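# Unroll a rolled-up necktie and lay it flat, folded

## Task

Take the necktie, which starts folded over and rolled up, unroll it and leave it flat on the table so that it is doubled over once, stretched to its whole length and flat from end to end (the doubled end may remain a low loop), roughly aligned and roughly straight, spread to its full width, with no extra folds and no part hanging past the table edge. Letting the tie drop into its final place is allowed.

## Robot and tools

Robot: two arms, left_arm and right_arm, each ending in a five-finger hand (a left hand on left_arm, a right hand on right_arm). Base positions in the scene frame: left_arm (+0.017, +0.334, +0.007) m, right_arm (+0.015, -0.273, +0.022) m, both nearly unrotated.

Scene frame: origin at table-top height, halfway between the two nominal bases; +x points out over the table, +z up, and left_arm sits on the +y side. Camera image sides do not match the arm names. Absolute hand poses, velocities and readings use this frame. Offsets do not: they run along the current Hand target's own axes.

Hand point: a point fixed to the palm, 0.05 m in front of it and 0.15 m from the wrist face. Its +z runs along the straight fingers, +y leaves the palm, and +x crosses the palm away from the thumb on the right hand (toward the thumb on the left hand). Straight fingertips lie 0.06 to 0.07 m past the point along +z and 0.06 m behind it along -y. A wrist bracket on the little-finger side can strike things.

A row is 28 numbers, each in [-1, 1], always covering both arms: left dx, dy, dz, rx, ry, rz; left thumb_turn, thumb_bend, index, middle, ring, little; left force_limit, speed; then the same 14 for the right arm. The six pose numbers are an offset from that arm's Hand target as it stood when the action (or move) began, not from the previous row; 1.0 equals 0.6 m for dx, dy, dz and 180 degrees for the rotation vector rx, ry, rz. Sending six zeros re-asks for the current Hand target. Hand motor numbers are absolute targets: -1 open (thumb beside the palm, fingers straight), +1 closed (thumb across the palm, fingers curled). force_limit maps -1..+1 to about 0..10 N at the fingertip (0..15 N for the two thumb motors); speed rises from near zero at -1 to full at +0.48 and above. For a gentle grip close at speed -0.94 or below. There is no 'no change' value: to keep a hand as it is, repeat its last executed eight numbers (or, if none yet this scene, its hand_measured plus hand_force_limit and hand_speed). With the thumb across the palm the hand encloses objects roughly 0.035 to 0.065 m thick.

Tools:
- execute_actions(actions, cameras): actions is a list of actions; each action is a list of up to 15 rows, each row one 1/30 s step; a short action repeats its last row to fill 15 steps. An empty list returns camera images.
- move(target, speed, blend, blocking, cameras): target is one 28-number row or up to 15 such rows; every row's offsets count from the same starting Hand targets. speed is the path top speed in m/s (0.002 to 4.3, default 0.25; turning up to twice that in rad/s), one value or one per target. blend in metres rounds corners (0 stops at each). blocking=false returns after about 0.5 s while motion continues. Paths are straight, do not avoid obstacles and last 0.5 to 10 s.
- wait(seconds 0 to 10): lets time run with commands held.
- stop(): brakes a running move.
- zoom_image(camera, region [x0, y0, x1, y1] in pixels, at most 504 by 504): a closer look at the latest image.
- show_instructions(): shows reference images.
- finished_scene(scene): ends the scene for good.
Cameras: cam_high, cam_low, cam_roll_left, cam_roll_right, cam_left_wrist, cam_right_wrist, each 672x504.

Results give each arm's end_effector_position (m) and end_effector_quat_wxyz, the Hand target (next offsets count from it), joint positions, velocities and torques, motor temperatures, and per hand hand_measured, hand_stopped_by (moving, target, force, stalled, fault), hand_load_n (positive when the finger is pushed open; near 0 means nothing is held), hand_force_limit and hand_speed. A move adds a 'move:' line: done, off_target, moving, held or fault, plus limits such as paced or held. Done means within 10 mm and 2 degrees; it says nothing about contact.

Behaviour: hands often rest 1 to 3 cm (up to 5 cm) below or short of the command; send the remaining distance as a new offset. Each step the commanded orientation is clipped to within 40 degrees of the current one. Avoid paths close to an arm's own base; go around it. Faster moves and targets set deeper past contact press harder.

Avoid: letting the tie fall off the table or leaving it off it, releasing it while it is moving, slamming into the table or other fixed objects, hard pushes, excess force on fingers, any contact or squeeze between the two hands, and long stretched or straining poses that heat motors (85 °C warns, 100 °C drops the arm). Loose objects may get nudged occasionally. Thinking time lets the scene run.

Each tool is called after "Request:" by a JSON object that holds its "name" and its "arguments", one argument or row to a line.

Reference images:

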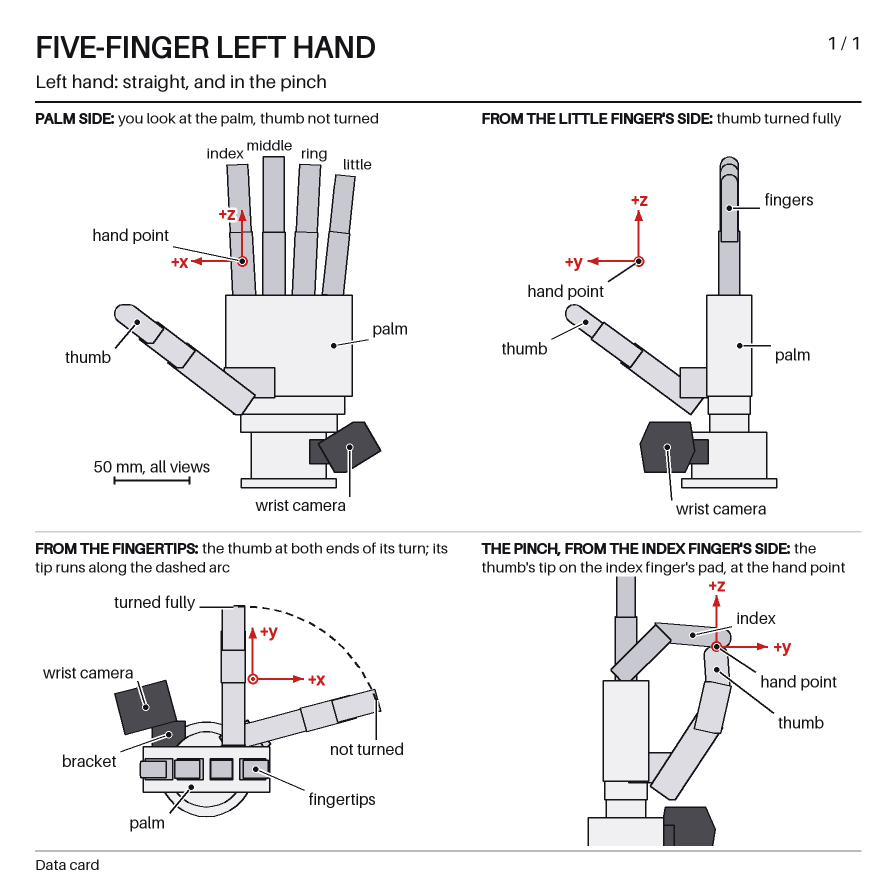

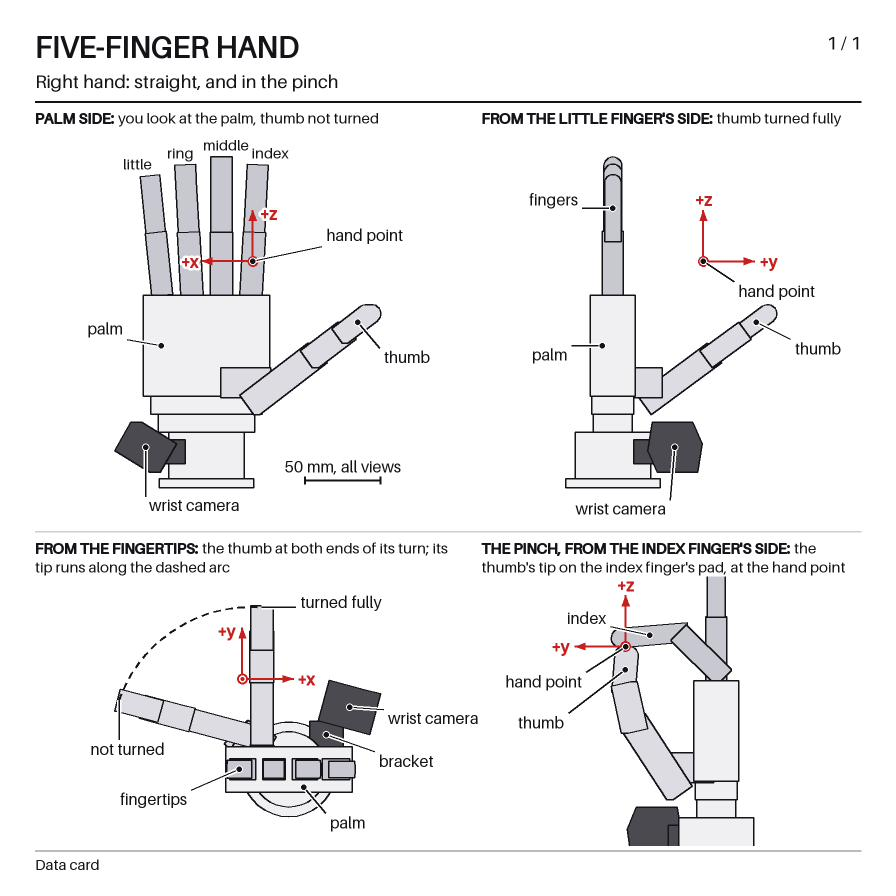

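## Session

Request:
{"name": "execute_actions", "arguments": {
  "actions": []
}}

Scene clock: 0.00 s.
left_arm: end_effector_position=(+0.9631, +0.2341, +0.1870) hand_measured=(-1.000, -1.000, -1.000, -1.000, -1.000, -1.000) hand_load_n=(+0.0, +0.0, +0.0, -0.5, +0.0, +0.0) hand_stopped_by=(target, target, target, target, target, target) hand_force_limit=0.00 hand_speed=-0.80 end_effector_quat_wxyz=(-0.303, +0.674, -0.407, +0.537) | right_arm: end_effector_position=(+0.8589, -0.1475, +0.1508) hand_measured=(-1.000, -1.000, -1.000, -1.000, -1.000, -1.000) hand_load_n=(+0.0, +0.0, +0.0, +0.0, +0.0, +0.0) hand_stopped_by=(target, target, target, target, target, target) hand_force_limit=0.00 hand_speed=-0.80 end_effector_quat_wxyz=(-0.536, +0.684, -0.207, +0.451)
Joint positions: left_arm=[-0.053 2.301 2.072 -0.014 -0.019 -0.519] | right_arm=[0.043 2.162 1.594 0.544 -0.553 -0.418]
Joint velocities: within noise
Joint torques (N m): no reading
Motor temperatures (°C): left_arm=[26 35 27 23 24 24] | right_arm=[24 32 22 24 22 22]
Heat: left arm: hottest shoulder 35 °C; right arm: hottest shoulder 32 °C.
Hand target: left_arm +0.9680, +0.2338, +0.1865; -0.304, +0.672, -0.405, +0.540 | right_arm +0.8648, -0.1474, +0.1593; -0.538, +0.679, -0.201, +0.457
camera_calibration:
cam_left_wrist: T_world_to_cam=[[0.256032, 0.206756, 0.944298, -0.466476], [-0.481242, -0.819939, 0.310009, 0.59646], [0.838364, -0.533808, -0.110431, -0.547447], [0, 0, 0, 1]] pos_world=[0.865434, 0.293276, 0.195129]
cam_right_wrist: T_world_to_cam=[[0.363309, -0.50989, -0.779756, -0.266387], [-0.810102, 0.24048, -0.5347, 0.805201], [0.460154, 0.825943, -0.325694, -0.107024], [0, 0, 0, 1]] pos_world=[0.798323, -0.241068, 0.187967]

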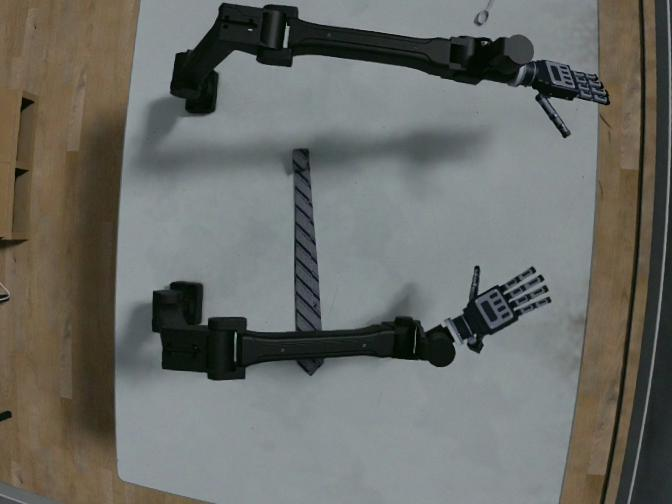

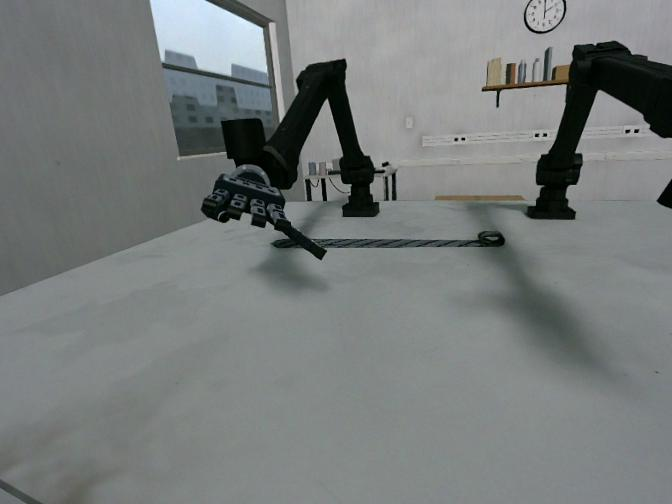

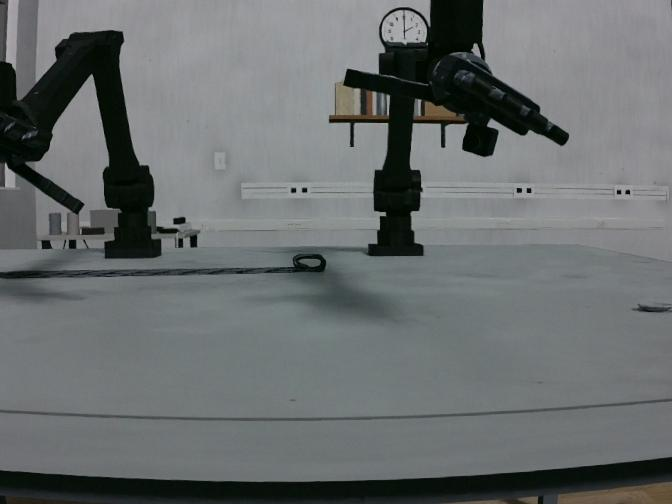

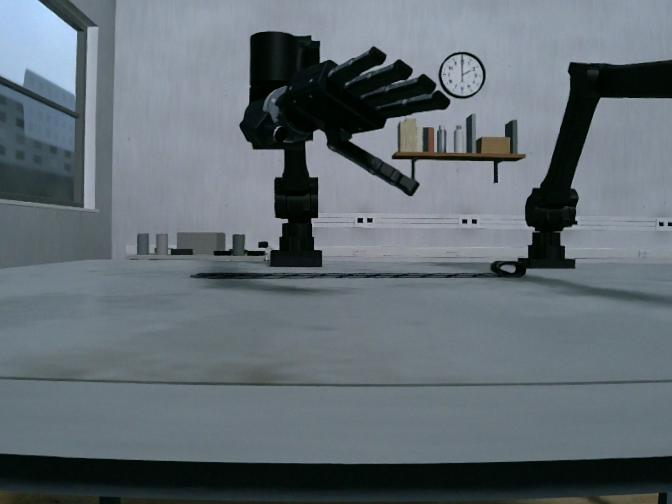

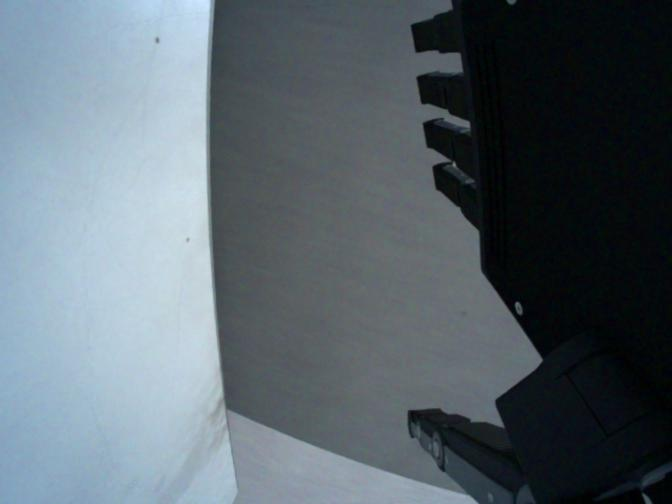

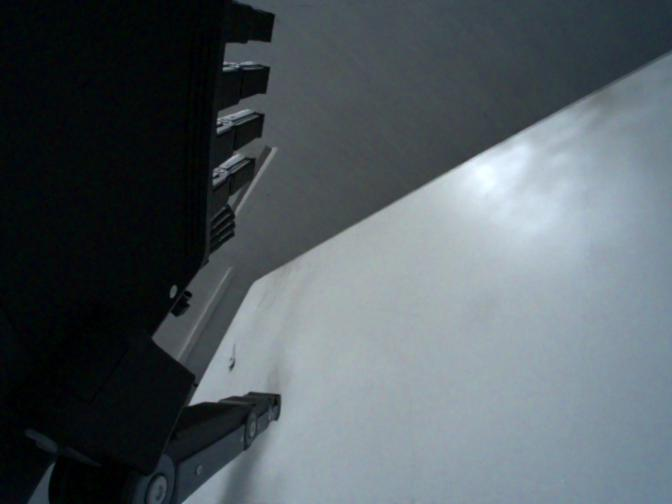

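Request:
{"name": "zoom_image", "arguments": {
  "camera": "cam_roll_left",
  "region": [260, 235, 360, 290]
}}

Request:
{"name": "zoom_image", "arguments": {
  "camera": "cam_high",
  "region": [260, 135, 360, 235]
}}

Scaled by 5.040 from the camera's 672x504 image, which has a finer 960x720 frame.

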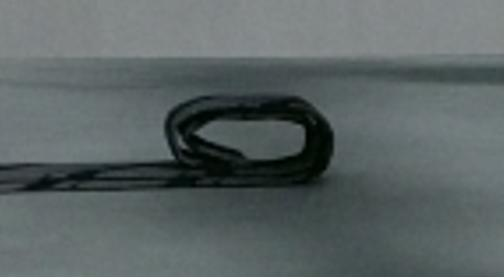

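Scaled by 5.040 from the camera's 672x504 image, which has a finer 960x720 frame.

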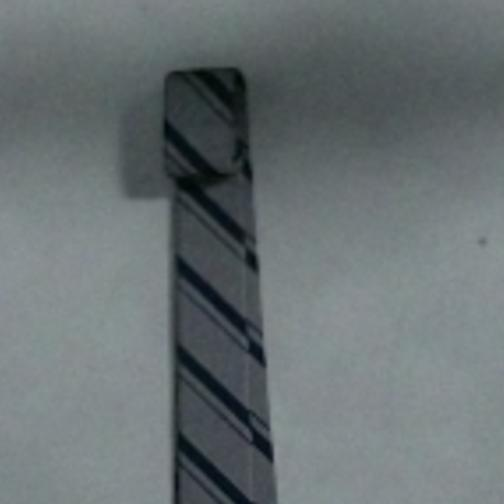

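Request:
{"name": "move", "arguments": {
  "target": [-0.002,-0.005,-0.803,-0.413,-0.116,0.131,-1,-1,0,0,0,0,0,0,0.153,0.068,-0.109,0,0,0,-1,-1,-1,-1,-1,-1,0,-0.8],
  "speed": 0.5
}}

Scene clock: 16.33 s.
left_arm: end_effector_position=(+0.5035, +0.2538, +0.3136) hand_measured=(-1.000, -1.000, +0.000, +0.000, +0.000, +0.000) hand_load_n=(+0.0, +0.0, +0.0, +0.0, +0.0, +0.0) hand_stopped_by=(target, target, target, target, target, target) hand_force_limit=0.00 hand_speed=0.00 end_effector_quat_wxyz=(-0.036, +0.715, -0.696, +0.049) | right_arm: end_effector_position=(+0.8540, -0.2669, +0.1551) hand_measured=(-1.000, -1.000, -1.000, -1.000, -1.000, -1.000) hand_load_n=(+0.0, +0.0, +0.0, -0.5, +0.0, +0.0) hand_stopped_by=(target, target, target, target, target, target) hand_force_limit=0.00 hand_speed=-0.80 end_effector_quat_wxyz=(-0.536, +0.681, -0.207, +0.454)
Joint positions: left_arm=[-0.088 1.712 1.933 -1.671 0.006 -0.111] | right_arm=[-0.131 2.162 1.601 0.544 -0.722 -0.418]
Joint torques (N m): left_arm=[-0.56 -14.15 6.63 -0.2 -0.1 0.22] | right_arm=[1.44 -17.85 10.62 1.7 -0.12 -0.09]
Heat: left arm: hottest shoulder 37 °C; right arm: hottest shoulder 33 °C.
Hand target: left_arm +0.5002, +0.2500, +0.3002; -0.001, +0.707, -0.707, -0.001 | right_arm +0.8650, -0.2671, +0.1595; -0.538, +0.679, -0.201, +0.457
Off the commanded pose: left_arm 0.014 m, 7 deg | right_arm 0.012 m, 1 deg.
joint sent to its limit (left arm) — joint 4 (wrist pitch), lower limit. The joint targets are off in orientation, not in position.
move: off_target (left_arm, right_arm)

Request:
{"name": "move", "arguments": {
  "target": [
    [0.383,0.345,0.25,0,0,0.5,-1,-1,0,0,0,0,0,0,0,0,0,0,0,0,-1,-1,-1,-1,-1,-1,0,-0.8],
    [0.383,0.345,0.438,0,0,0.5,-1,-1,0,0,0,0,0,0,0,0,0,0,0,0,-1,-1,-1,-1,-1,-1,0,-0.8],
    [0.27,0.345,0.438,0,0,0.5,-1,-1,0,0,0,0,0,0,0,0,0,0,0,0,-1,-1,-1,-1,-1,-1,0,-0.8]
  ],
  "speed": [0.4,0.2,0.15],
  "cameras": ["cam_high","cam_roll_left","cam_roll_right"]
}}

Request:
{"name": "zoom_image", "arguments": {
  "camera": "cam_roll_left",
  "region": [200, 190, 360, 290]
}}

Scene clock: 26.93 s.
left_arm: end_effector_position=(+0.2936, +0.0842, +0.0387) hand_measured=(-1.000, -1.000, +0.000, +0.000, +0.000, +0.000) hand_load_n=(+0.0, +0.0, +0.0, +0.0, +0.0, +0.0) hand_stopped_by=(target, target, target, target, target, target) hand_force_limit=0.00 hand_speed=0.00 end_effector_quat_wxyz=(+0.000, -0.004, +1.000, +0.002) | right_arm: end_effector_position=(+0.8540, -0.2669, +0.1551) hand_measured=(-1.000, -1.000, -1.000, -1.000, -1.000, -1.000) hand_load_n=(+0.0, +0.0, +0.0, +0.0, +0.0, +0.0) hand_stopped_by=(target, target, target, target, target, target) hand_force_limit=0.00 hand_speed=-0.80 end_effector_quat_wxyz=(-0.536, +0.681, -0.207, +0.454)
Joint positions: left_arm=[-0.793 1.637 1.073 -1.011 -0.003 0.775] | right_arm=[-0.131 2.162 1.601 0.544 -0.722 -0.418]
Joint torques (N m): left_arm=[0.67 -13.39 5.5 0.36 -0.06 0.21] | right_arm=[1.26 -17.9 10.61 1.69 -0.12 -0.08]
Heat: left arm: hottest shoulder 37 °C; right arm: hottest shoulder 33 °C.
Hand target: left_arm +0.2933, +0.0887, +0.0368; +0.000, +0.000, +1.000, +0.001 | right_arm +0.8650, -0.2671, +0.1595; -0.538, +0.679, -0.201, +0.457
Off the commanded pose: left_arm 0.005 m, 0 deg | right_arm 0.012 m, 1 deg.
move: off_target (right_arm)
Images, in order (width x height): cam_high 672x504, cam_roll_left 672x504, cam_roll_right 672x504.

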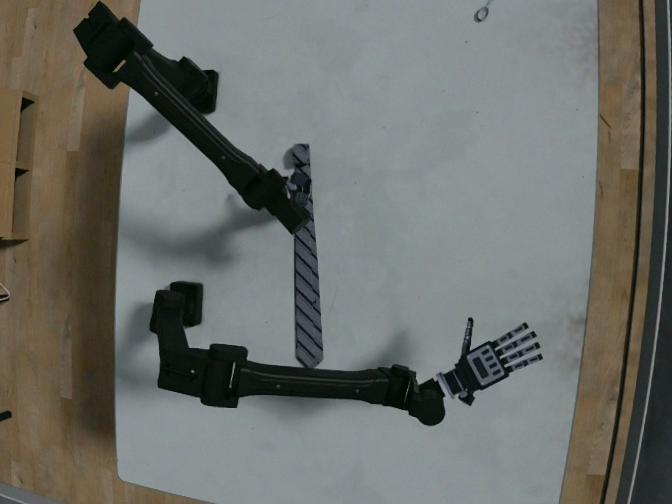

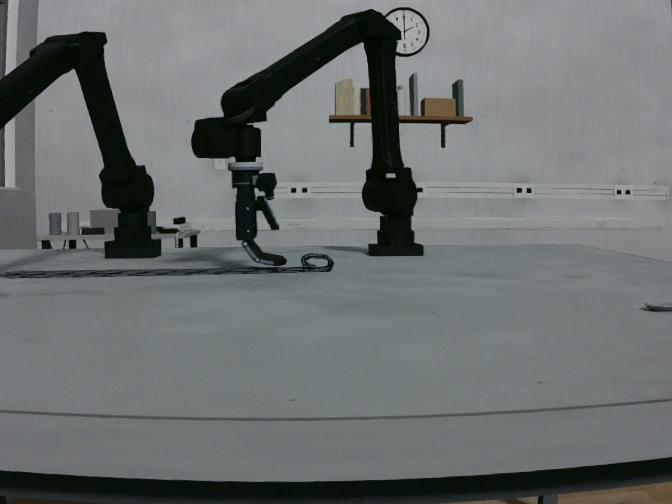

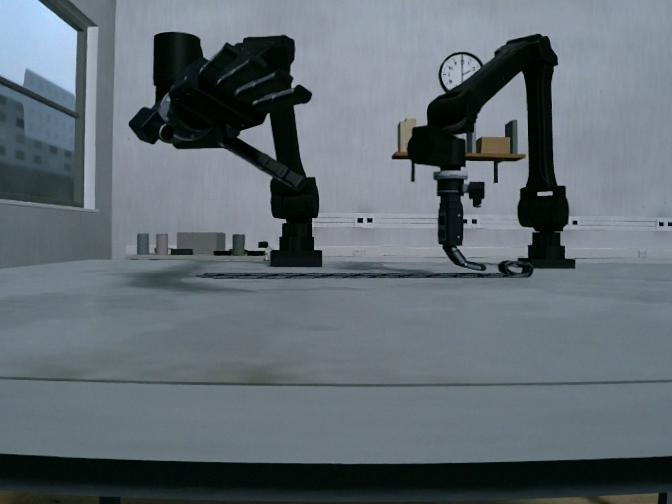

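Scaled by 3.150 from the camera's 672x504 image, which has a finer 960x720 frame.

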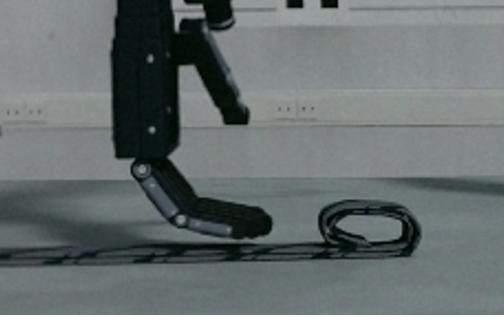

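Request:
{"name": "move", "arguments": {
  "target": [0,0.33,0,0,0,0,-1,-1,0,0,0,0,0,0,0,0,0,0,0,0,-1,-1,-1,-1,-1,-1,0,-0.8],
  "speed": 0.1,
  "cameras": ["cam_high","cam_roll_left"]
}}

Request:
{"name": "zoom_image", "arguments": {
  "camera": "cam_roll_left",
  "region": [320, 220, 480, 300]
}}

Scene clock: 33.13 s.
left_arm: end_effector_position=(+0.2956, +0.2820, +0.0390) hand_measured=(-1.000, -1.000, +0.000, +0.000, +0.000, +0.000) hand_load_n=(+0.0, +0.0, +0.0, -0.5, +0.0, +0.0) hand_stopped_by=(target, target, target, target, target, target) hand_force_limit=0.00 hand_speed=0.00 end_effector_quat_wxyz=(-0.002, -0.002, +1.000, +0.002) | right_arm: end_effector_position=(+0.8540, -0.2669, +0.1551) hand_measured=(-1.000, -1.000, -1.000, -1.000, -1.000, -1.000) hand_load_n=(-0.5, +0.0, +0.0, +0.0, +0.0, +0.0) hand_stopped_by=(target, target, target, target, target, target) hand_force_limit=0.00 hand_speed=-0.80 end_effector_quat_wxyz=(-0.536, +0.681, -0.207, +0.454)
Joint positions: left_arm=[-0.352 1.376 0.777 -0.977 -0.003 1.22] | right_arm=[-0.131 2.162 1.601 0.544 -0.722 -0.418]
Joint torques (N m): left_arm=[1.03 -9.23 5.31 0.38 -0.08 0.19] | right_arm=[1.26 -17.73 10.63 1.72 -0.13 -0.09]
Heat: left arm: hottest shoulder 37 °C; right arm: hottest shoulder 33 °C.
Hand target: left_arm +0.2933, +0.2867, +0.0372; +0.000, +0.000, +1.000, +0.001 | right_arm +0.8650, -0.2671, +0.1595; -0.538, +0.679, -0.201, +0.457
Off the commanded pose: left_arm 0.005 m, 0 deg | right_arm 0.012 m, 1 deg.
move: off_target (right_arm)
Images, in order (width x height): cam_high 672x504, cam_roll_left 672x504.

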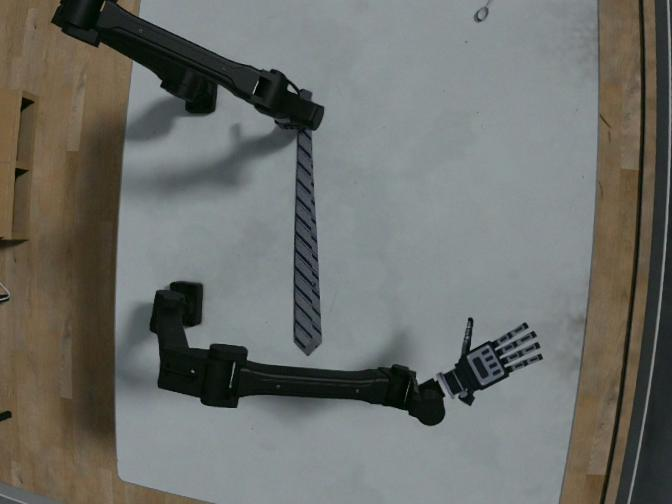

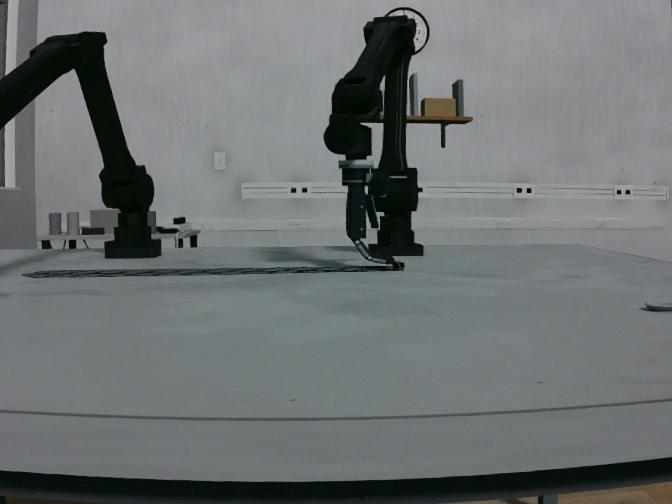

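Scaled by 3.150 from the camera's 672x504 image, which has a finer 960x720 frame.

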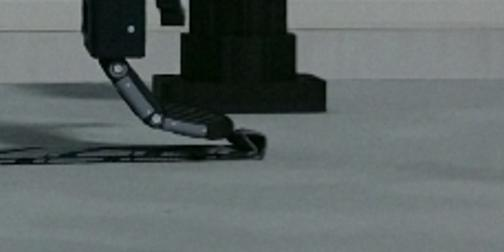

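Request:
{"name": "move", "arguments": {
  "target": [
    [0,0.1,0,0,0,0,-1,-1,0,0,0,0,0,0,0,0,0,0,0,0,-1,-1,-1,-1,-1,-1,0,-0.8],
    [0,0,-0.01,0,0,0,-1,-1,0,0,0,0,0,0,0,0,0,0,0,0,-1,-1,-1,-1,-1,-1,0,-0.8],
    [0.25,-0.3,-0.25,0,0,0,-1,-1,0,0,0,0,0,0,0,0,0,0,0,0,-1,-1,-1,-1,-1,-1,0,-0.8]
  ],
  "speed": [0.1,0.2,0.3],
  "cameras": ["cam_high","cam_roll_left","cam_low"]
}}

Request:
{"name": "zoom_image", "arguments": {
  "camera": "cam_roll_left",
  "region": [360, 235, 450, 290]
}}

Request:
{"name": "zoom_image", "arguments": {
  "camera": "cam_high",
  "region": [265, 50, 345, 130]
}}

Request:
{"name": "zoom_image", "arguments": {
  "camera": "cam_low",
  "region": [500, 200, 640, 270]
}}

Scene clock: 42.60 s.
left_arm: end_effector_position=(+0.1389, +0.1183, +0.1780) hand_measured=(-1.000, -1.000, +0.000, +0.000, +0.000, +0.000) hand_load_n=(+0.0, +0.0, +0.0, +0.0, +0.0, +0.0) hand_stopped_by=(target, target, target, target, target, target) hand_force_limit=0.00 hand_speed=0.00 end_effector_quat_wxyz=(-0.003, +0.003, +1.000, +0.005) | right_arm: end_effector_position=(+0.8540, -0.2669, +0.1551) hand_measured=(-1.000, -1.000, -1.000, -1.000, -1.000, -1.000) hand_load_n=(-0.5, +0.0, +0.0, +0.0, -0.5, +0.0) hand_stopped_by=(target, target, target, target, target, target) hand_force_limit=0.00 hand_speed=-0.80 end_effector_quat_wxyz=(-0.536, +0.681, -0.207, +0.454)
Joint positions: left_arm=[-1.07 1.186 1.005 -1.402 0 0.513] | right_arm=[-0.131 2.162 1.601 0.544 -0.722 -0.418]
Joint torques (N m): left_arm=[-0.21 -5.13 10.67 -0.53 -0.13 -0.03] | right_arm=[1.26 -17.79 10.63 1.69 -0.12 -0.09]
Motor temperatures (°C): left_arm=[26 37 30 23 24 24] | right_arm=[24 34 27 24 22 22]
Heat: left arm: hottest shoulder 37 °C; right arm: hottest shoulder 34 °C.
Hand target: left_arm +0.1432, +0.1062, +0.1867; +0.001, +0.000, +1.000, +0.001 | right_arm +0.8650, -0.2671, +0.1595; -0.538, +0.679, -0.201, +0.457
Off the commanded pose: left_arm 0.015 m, 1 deg | right_arm 0.012 m, 1 deg.
move: off_target (left_arm, right_arm)
Images, in order (width x height): cam_high 672x504, cam_low 672x504, cam_roll_left 672x504.

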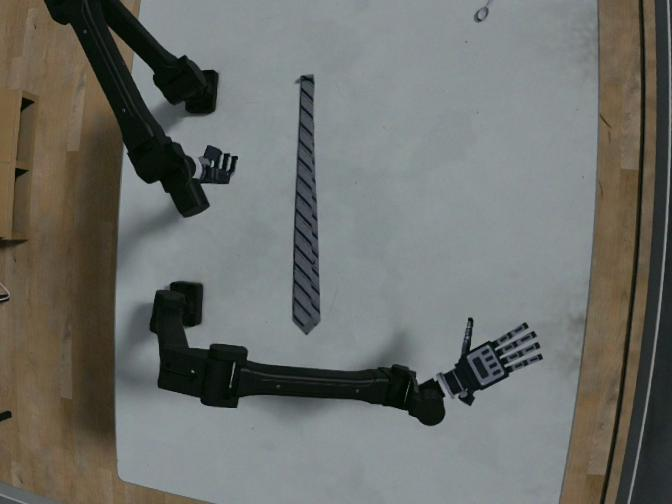

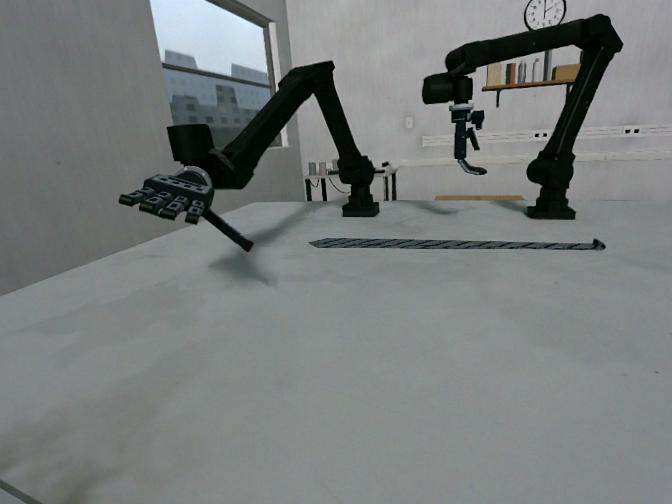

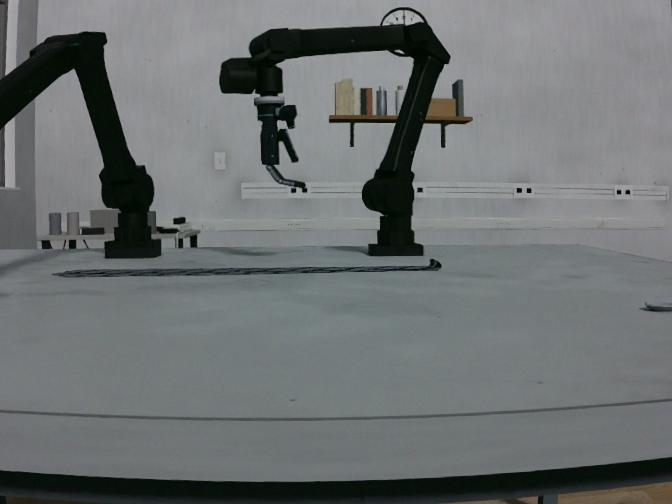

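Scaled by 5.600 from the camera's 672x504 image, which has a finer 960x720 frame.

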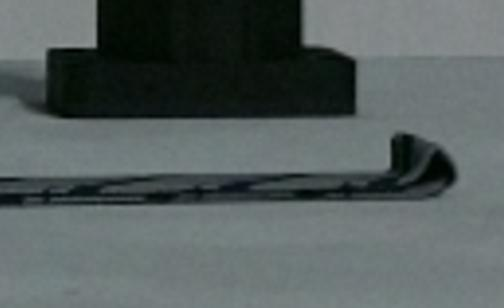

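Scaled by 6.300 from the camera's 672x504 image, which has a finer 960x720 frame.

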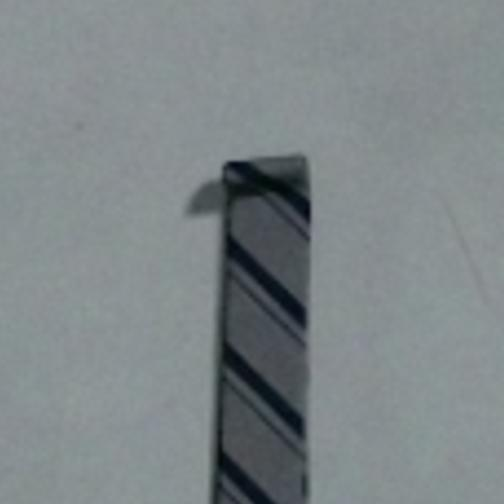

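Scaled by 3.600 from the camera's 672x504 image, which has a finer 960x720 frame.

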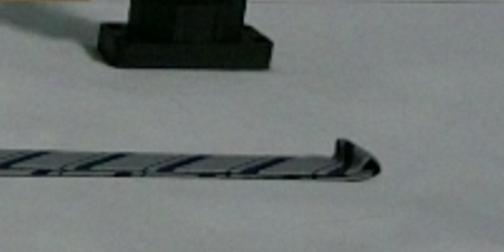

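Request:
{"name": "move", "arguments": {
  "target": [
    [-0.25,0.24,0.17,0,0,0,-1,-1,0,0,0,0,0,0,0,0,0,0,0,0,-1,-1,-1,-1,-1,-1,0,-0.8],
    [-0.25,0.3,0.24,0,0,0,-1,-1,0,0,0,0,0,0,0,0,0,0,0,0,-1,-1,-1,-1,-1,-1,0,-0.8],
    [-0.25,0.53,0.24,0,0,0,-1,-1,0,0,0,0,0,0,0,0,0,0,0,0,-1,-1,-1,-1,-1,-1,0,-0.8]
  ],
  "speed": [0.3,0.15,0.15],
  "blend": [0.03,0.0,0.0],
  "cameras": ["cam_high","cam_roll_left"]
}}

Request:
{"name": "zoom_image", "arguments": {
  "camera": "cam_roll_left",
  "region": [360, 210, 510, 290]
}}

Scene clock: 59.93 s.
left_arm: end_effector_position=(+0.2962, +0.4228, +0.0458) hand_measured=(-1.000, -1.000, +0.000, +0.000, +0.000, +0.000) hand_load_n=(+0.0, +0.0, +0.0, +0.0, +0.0, +0.0) hand_stopped_by=(target, target, target, target, target, target) hand_force_limit=0.00 hand_speed=0.00 end_effector_quat_wxyz=(-0.001, -0.003, +1.000, +0.002) | right_arm: end_effector_position=(+0.8540, -0.2669, +0.1551) hand_measured=(-1.000, -1.000, -1.000, -1.000, -1.000, -1.000) hand_load_n=(+0.0, +0.0, +0.0, +0.0, +0.0, +0.0) hand_stopped_by=(target, target, target, target, target, target) hand_force_limit=0.00 hand_speed=-0.80 end_effector_quat_wxyz=(-0.536, +0.681, -0.207, +0.454)
Joint positions: left_arm=[0.087 1.314 0.74 -0.998 -0.005 1.657] | right_arm=[-0.131 2.162 1.601 0.544 -0.722 -0.418]
Joint torques (N m): left_arm=[0.79 -8.06 5.67 0.31 0 0.21] | right_arm=[1.2 -17.9 10.63 1.7 -0.12 -0.08]
Heat: left arm: hottest shoulder 36 °C; right arm: hottest shoulder 34 °C.
Hand target: left_arm +0.2932, +0.4248, +0.0437; +0.000, +0.000, +1.000, +0.001 | right_arm +0.8650, -0.2671, +0.1595; -0.538, +0.679, -0.201, +0.457
Off the commanded pose: left_arm 0.004 m, 0 deg | right_arm 0.012 m, 1 deg.
move: off_target (right_arm); blend cut to 0.0277 m at target 1
Images, in order (width x height): cam_high 672x504, cam_roll_left 672x504.

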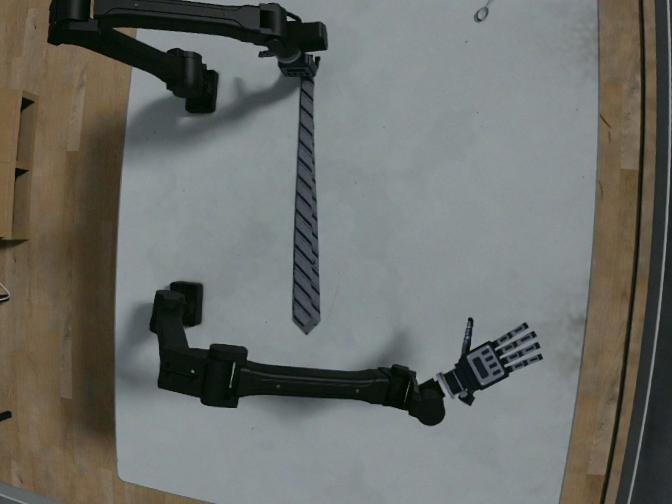

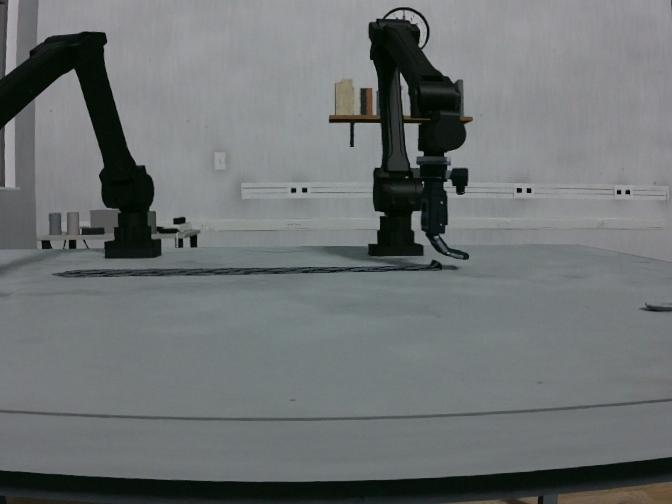

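Scaled by 3.360 from the camera's 672x504 image, which has a finer 960x720 frame.

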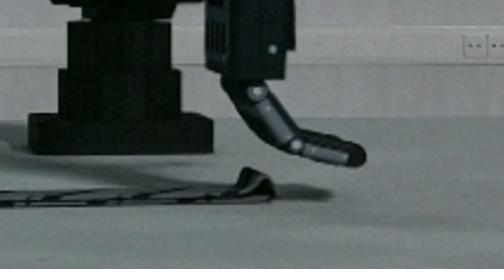

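Request:
{"name": "move", "arguments": {
  "target": [-0.15,0.03,-0.25,0,0,0,-1,-1,0,0,0,0,0,0,0,0,0,0,0,0,-1,-1,-1,-1,-1,-1,0,-0.8],
  "speed": 0.3,
  "cameras": ["cam_high","cam_roll_left","cam_low","cam_left_wrist"]
}}

Request:
{"name": "zoom_image", "arguments": {
  "camera": "cam_roll_left",
  "region": [415, 250, 455, 280]
}}

Request:
{"name": "zoom_image", "arguments": {
  "camera": "cam_high",
  "region": [285, 60, 325, 100]
}}

Request:
{"name": "zoom_image", "arguments": {
  "camera": "cam_low",
  "region": [570, 225, 620, 260]
}}

Scene clock: 68.60 s.
left_arm: end_effector_position=(+0.3734, +0.4355, +0.1892) hand_measured=(-1.000, -1.000, +0.000, +0.000, +0.000, +0.000) hand_load_n=(+0.0, +0.0, +0.0, +0.0, +0.0, +0.0) hand_stopped_by=(target, target, target, target, target, target) hand_force_limit=0.00 hand_speed=0.00 end_effector_quat_wxyz=(-0.001, +0.001, +1.000, +0.002) | right_arm: end_effector_position=(+0.8540, -0.2669, +0.1551) hand_measured=(-1.000, -1.000, -1.000, -1.000, -1.000, -1.000) hand_load_n=(-0.5, +0.0, +0.0, +0.0, -0.5, +0.0) hand_stopped_by=(target, target, target, target, target, target) hand_force_limit=0.00 hand_speed=-0.80 end_effector_quat_wxyz=(-0.536, +0.681, -0.207, +0.454)
Joint positions: left_arm=[0.101 1.37 1.199 -1.401 -0.004 1.679] | right_arm=[-0.131 2.162 1.601 0.544 -0.722 -0.418]
Joint torques (N m): left_arm=[1.38 -8.06 10.25 -0.42 -0.01 0.21] | right_arm=[1.2 -17.85 10.62 1.7 -0.12 -0.08]
Heat: left arm: hottest shoulder 35 °C; right arm: hottest shoulder 34 °C.
Hand target: left_arm +0.3831, +0.4423, +0.1938; +0.001, +0.000, +1.000, +0.001 | right_arm +0.8650, -0.2671, +0.1595; -0.538, +0.679, -0.201, +0.457
Off the commanded pose: left_arm 0.013 m, 0 deg | right_arm 0.012 m, 1 deg.
move: off_target (left_arm, right_arm)
camera_calibration:
cam_left_wrist: T_world_to_cam=[[-0.296561, -0.954808, -0.0198492, 0.535435], [-0.818767, 0.243498, 0.519932, 0.100284], [-0.491602, 0.170443, -0.853977, 0.38523], [0, 0, 0, 1]] pos_world=[0.430278, 0.421159, 0.287465]
Images, in order (width x height): cam_high 672x504, cam_low 672x504, cam_roll_left 672x504, cam_left_wrist 672x504.

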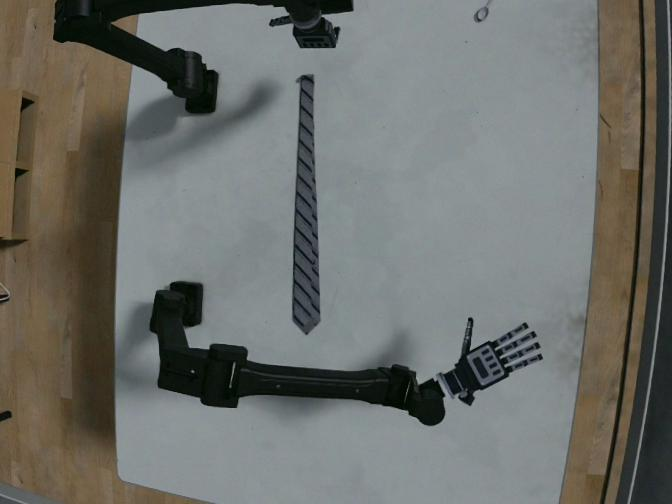

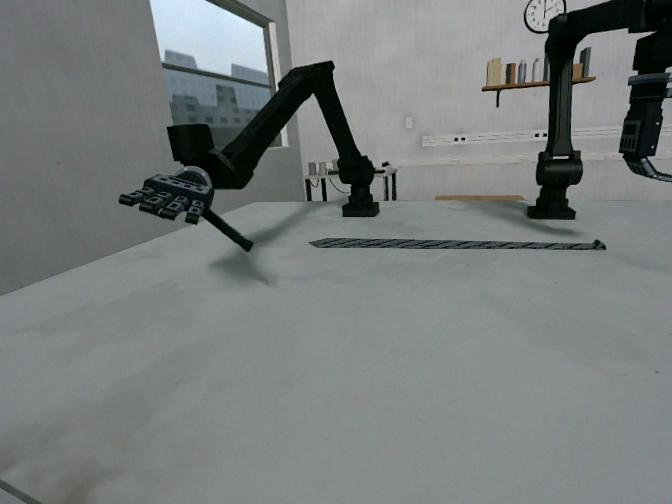

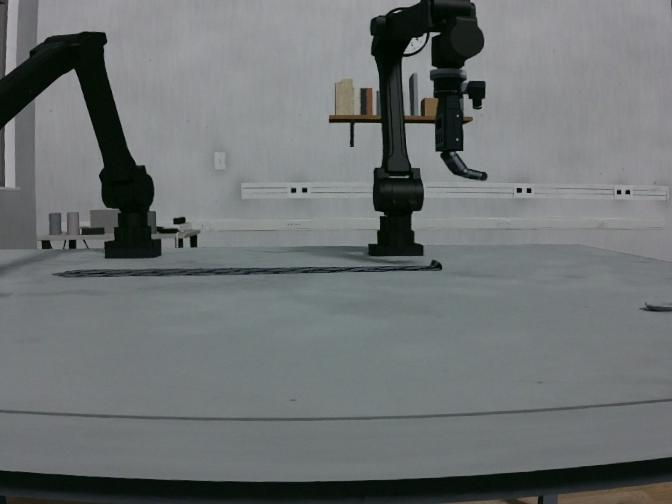

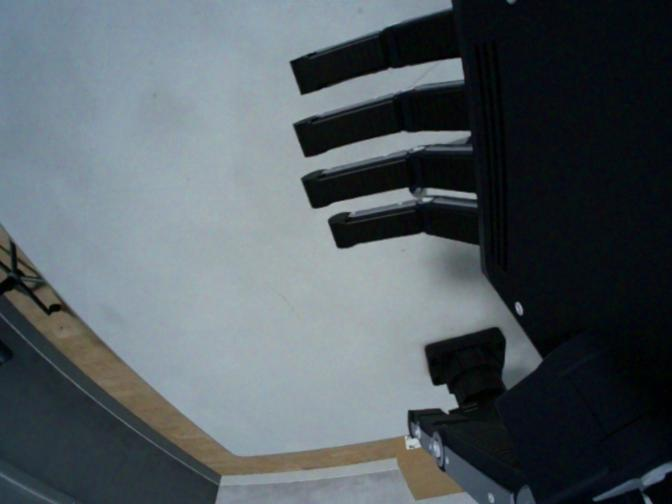

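Scaled by 12.600 from the camera's 672x504 image, which has a finer 960x720 frame.

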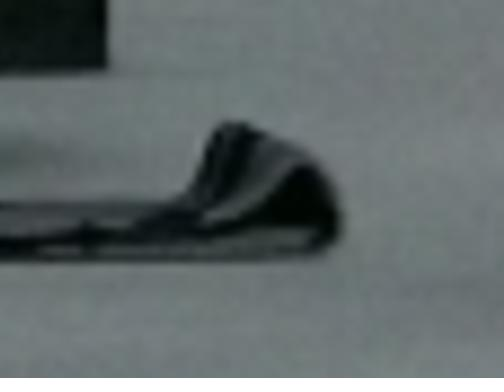

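Scaled by 12.600 from the camera's 672x504 image, which has a finer 960x720 frame.

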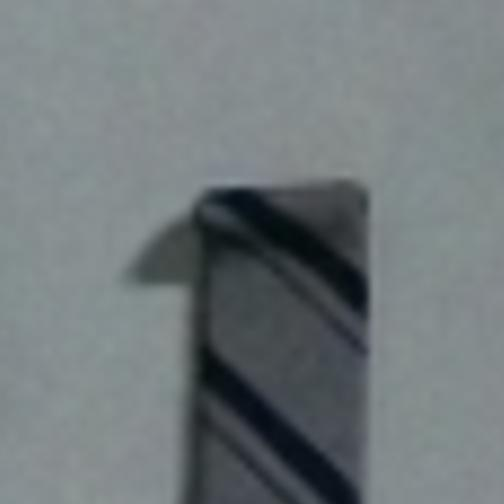

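Scaled by 10.080 from the camera's 672x504 image, which has a finer 960x720 frame.

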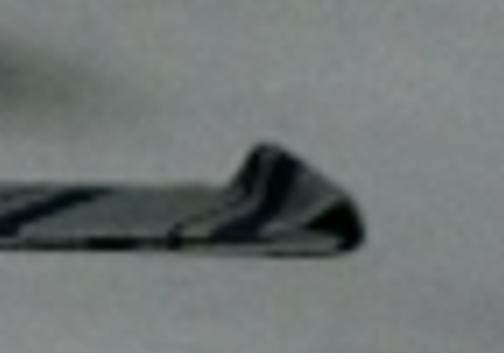

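Request:
{"name": "finished_scene", "arguments": {
  "scene": 2
}}

The scene is finished: the task was done.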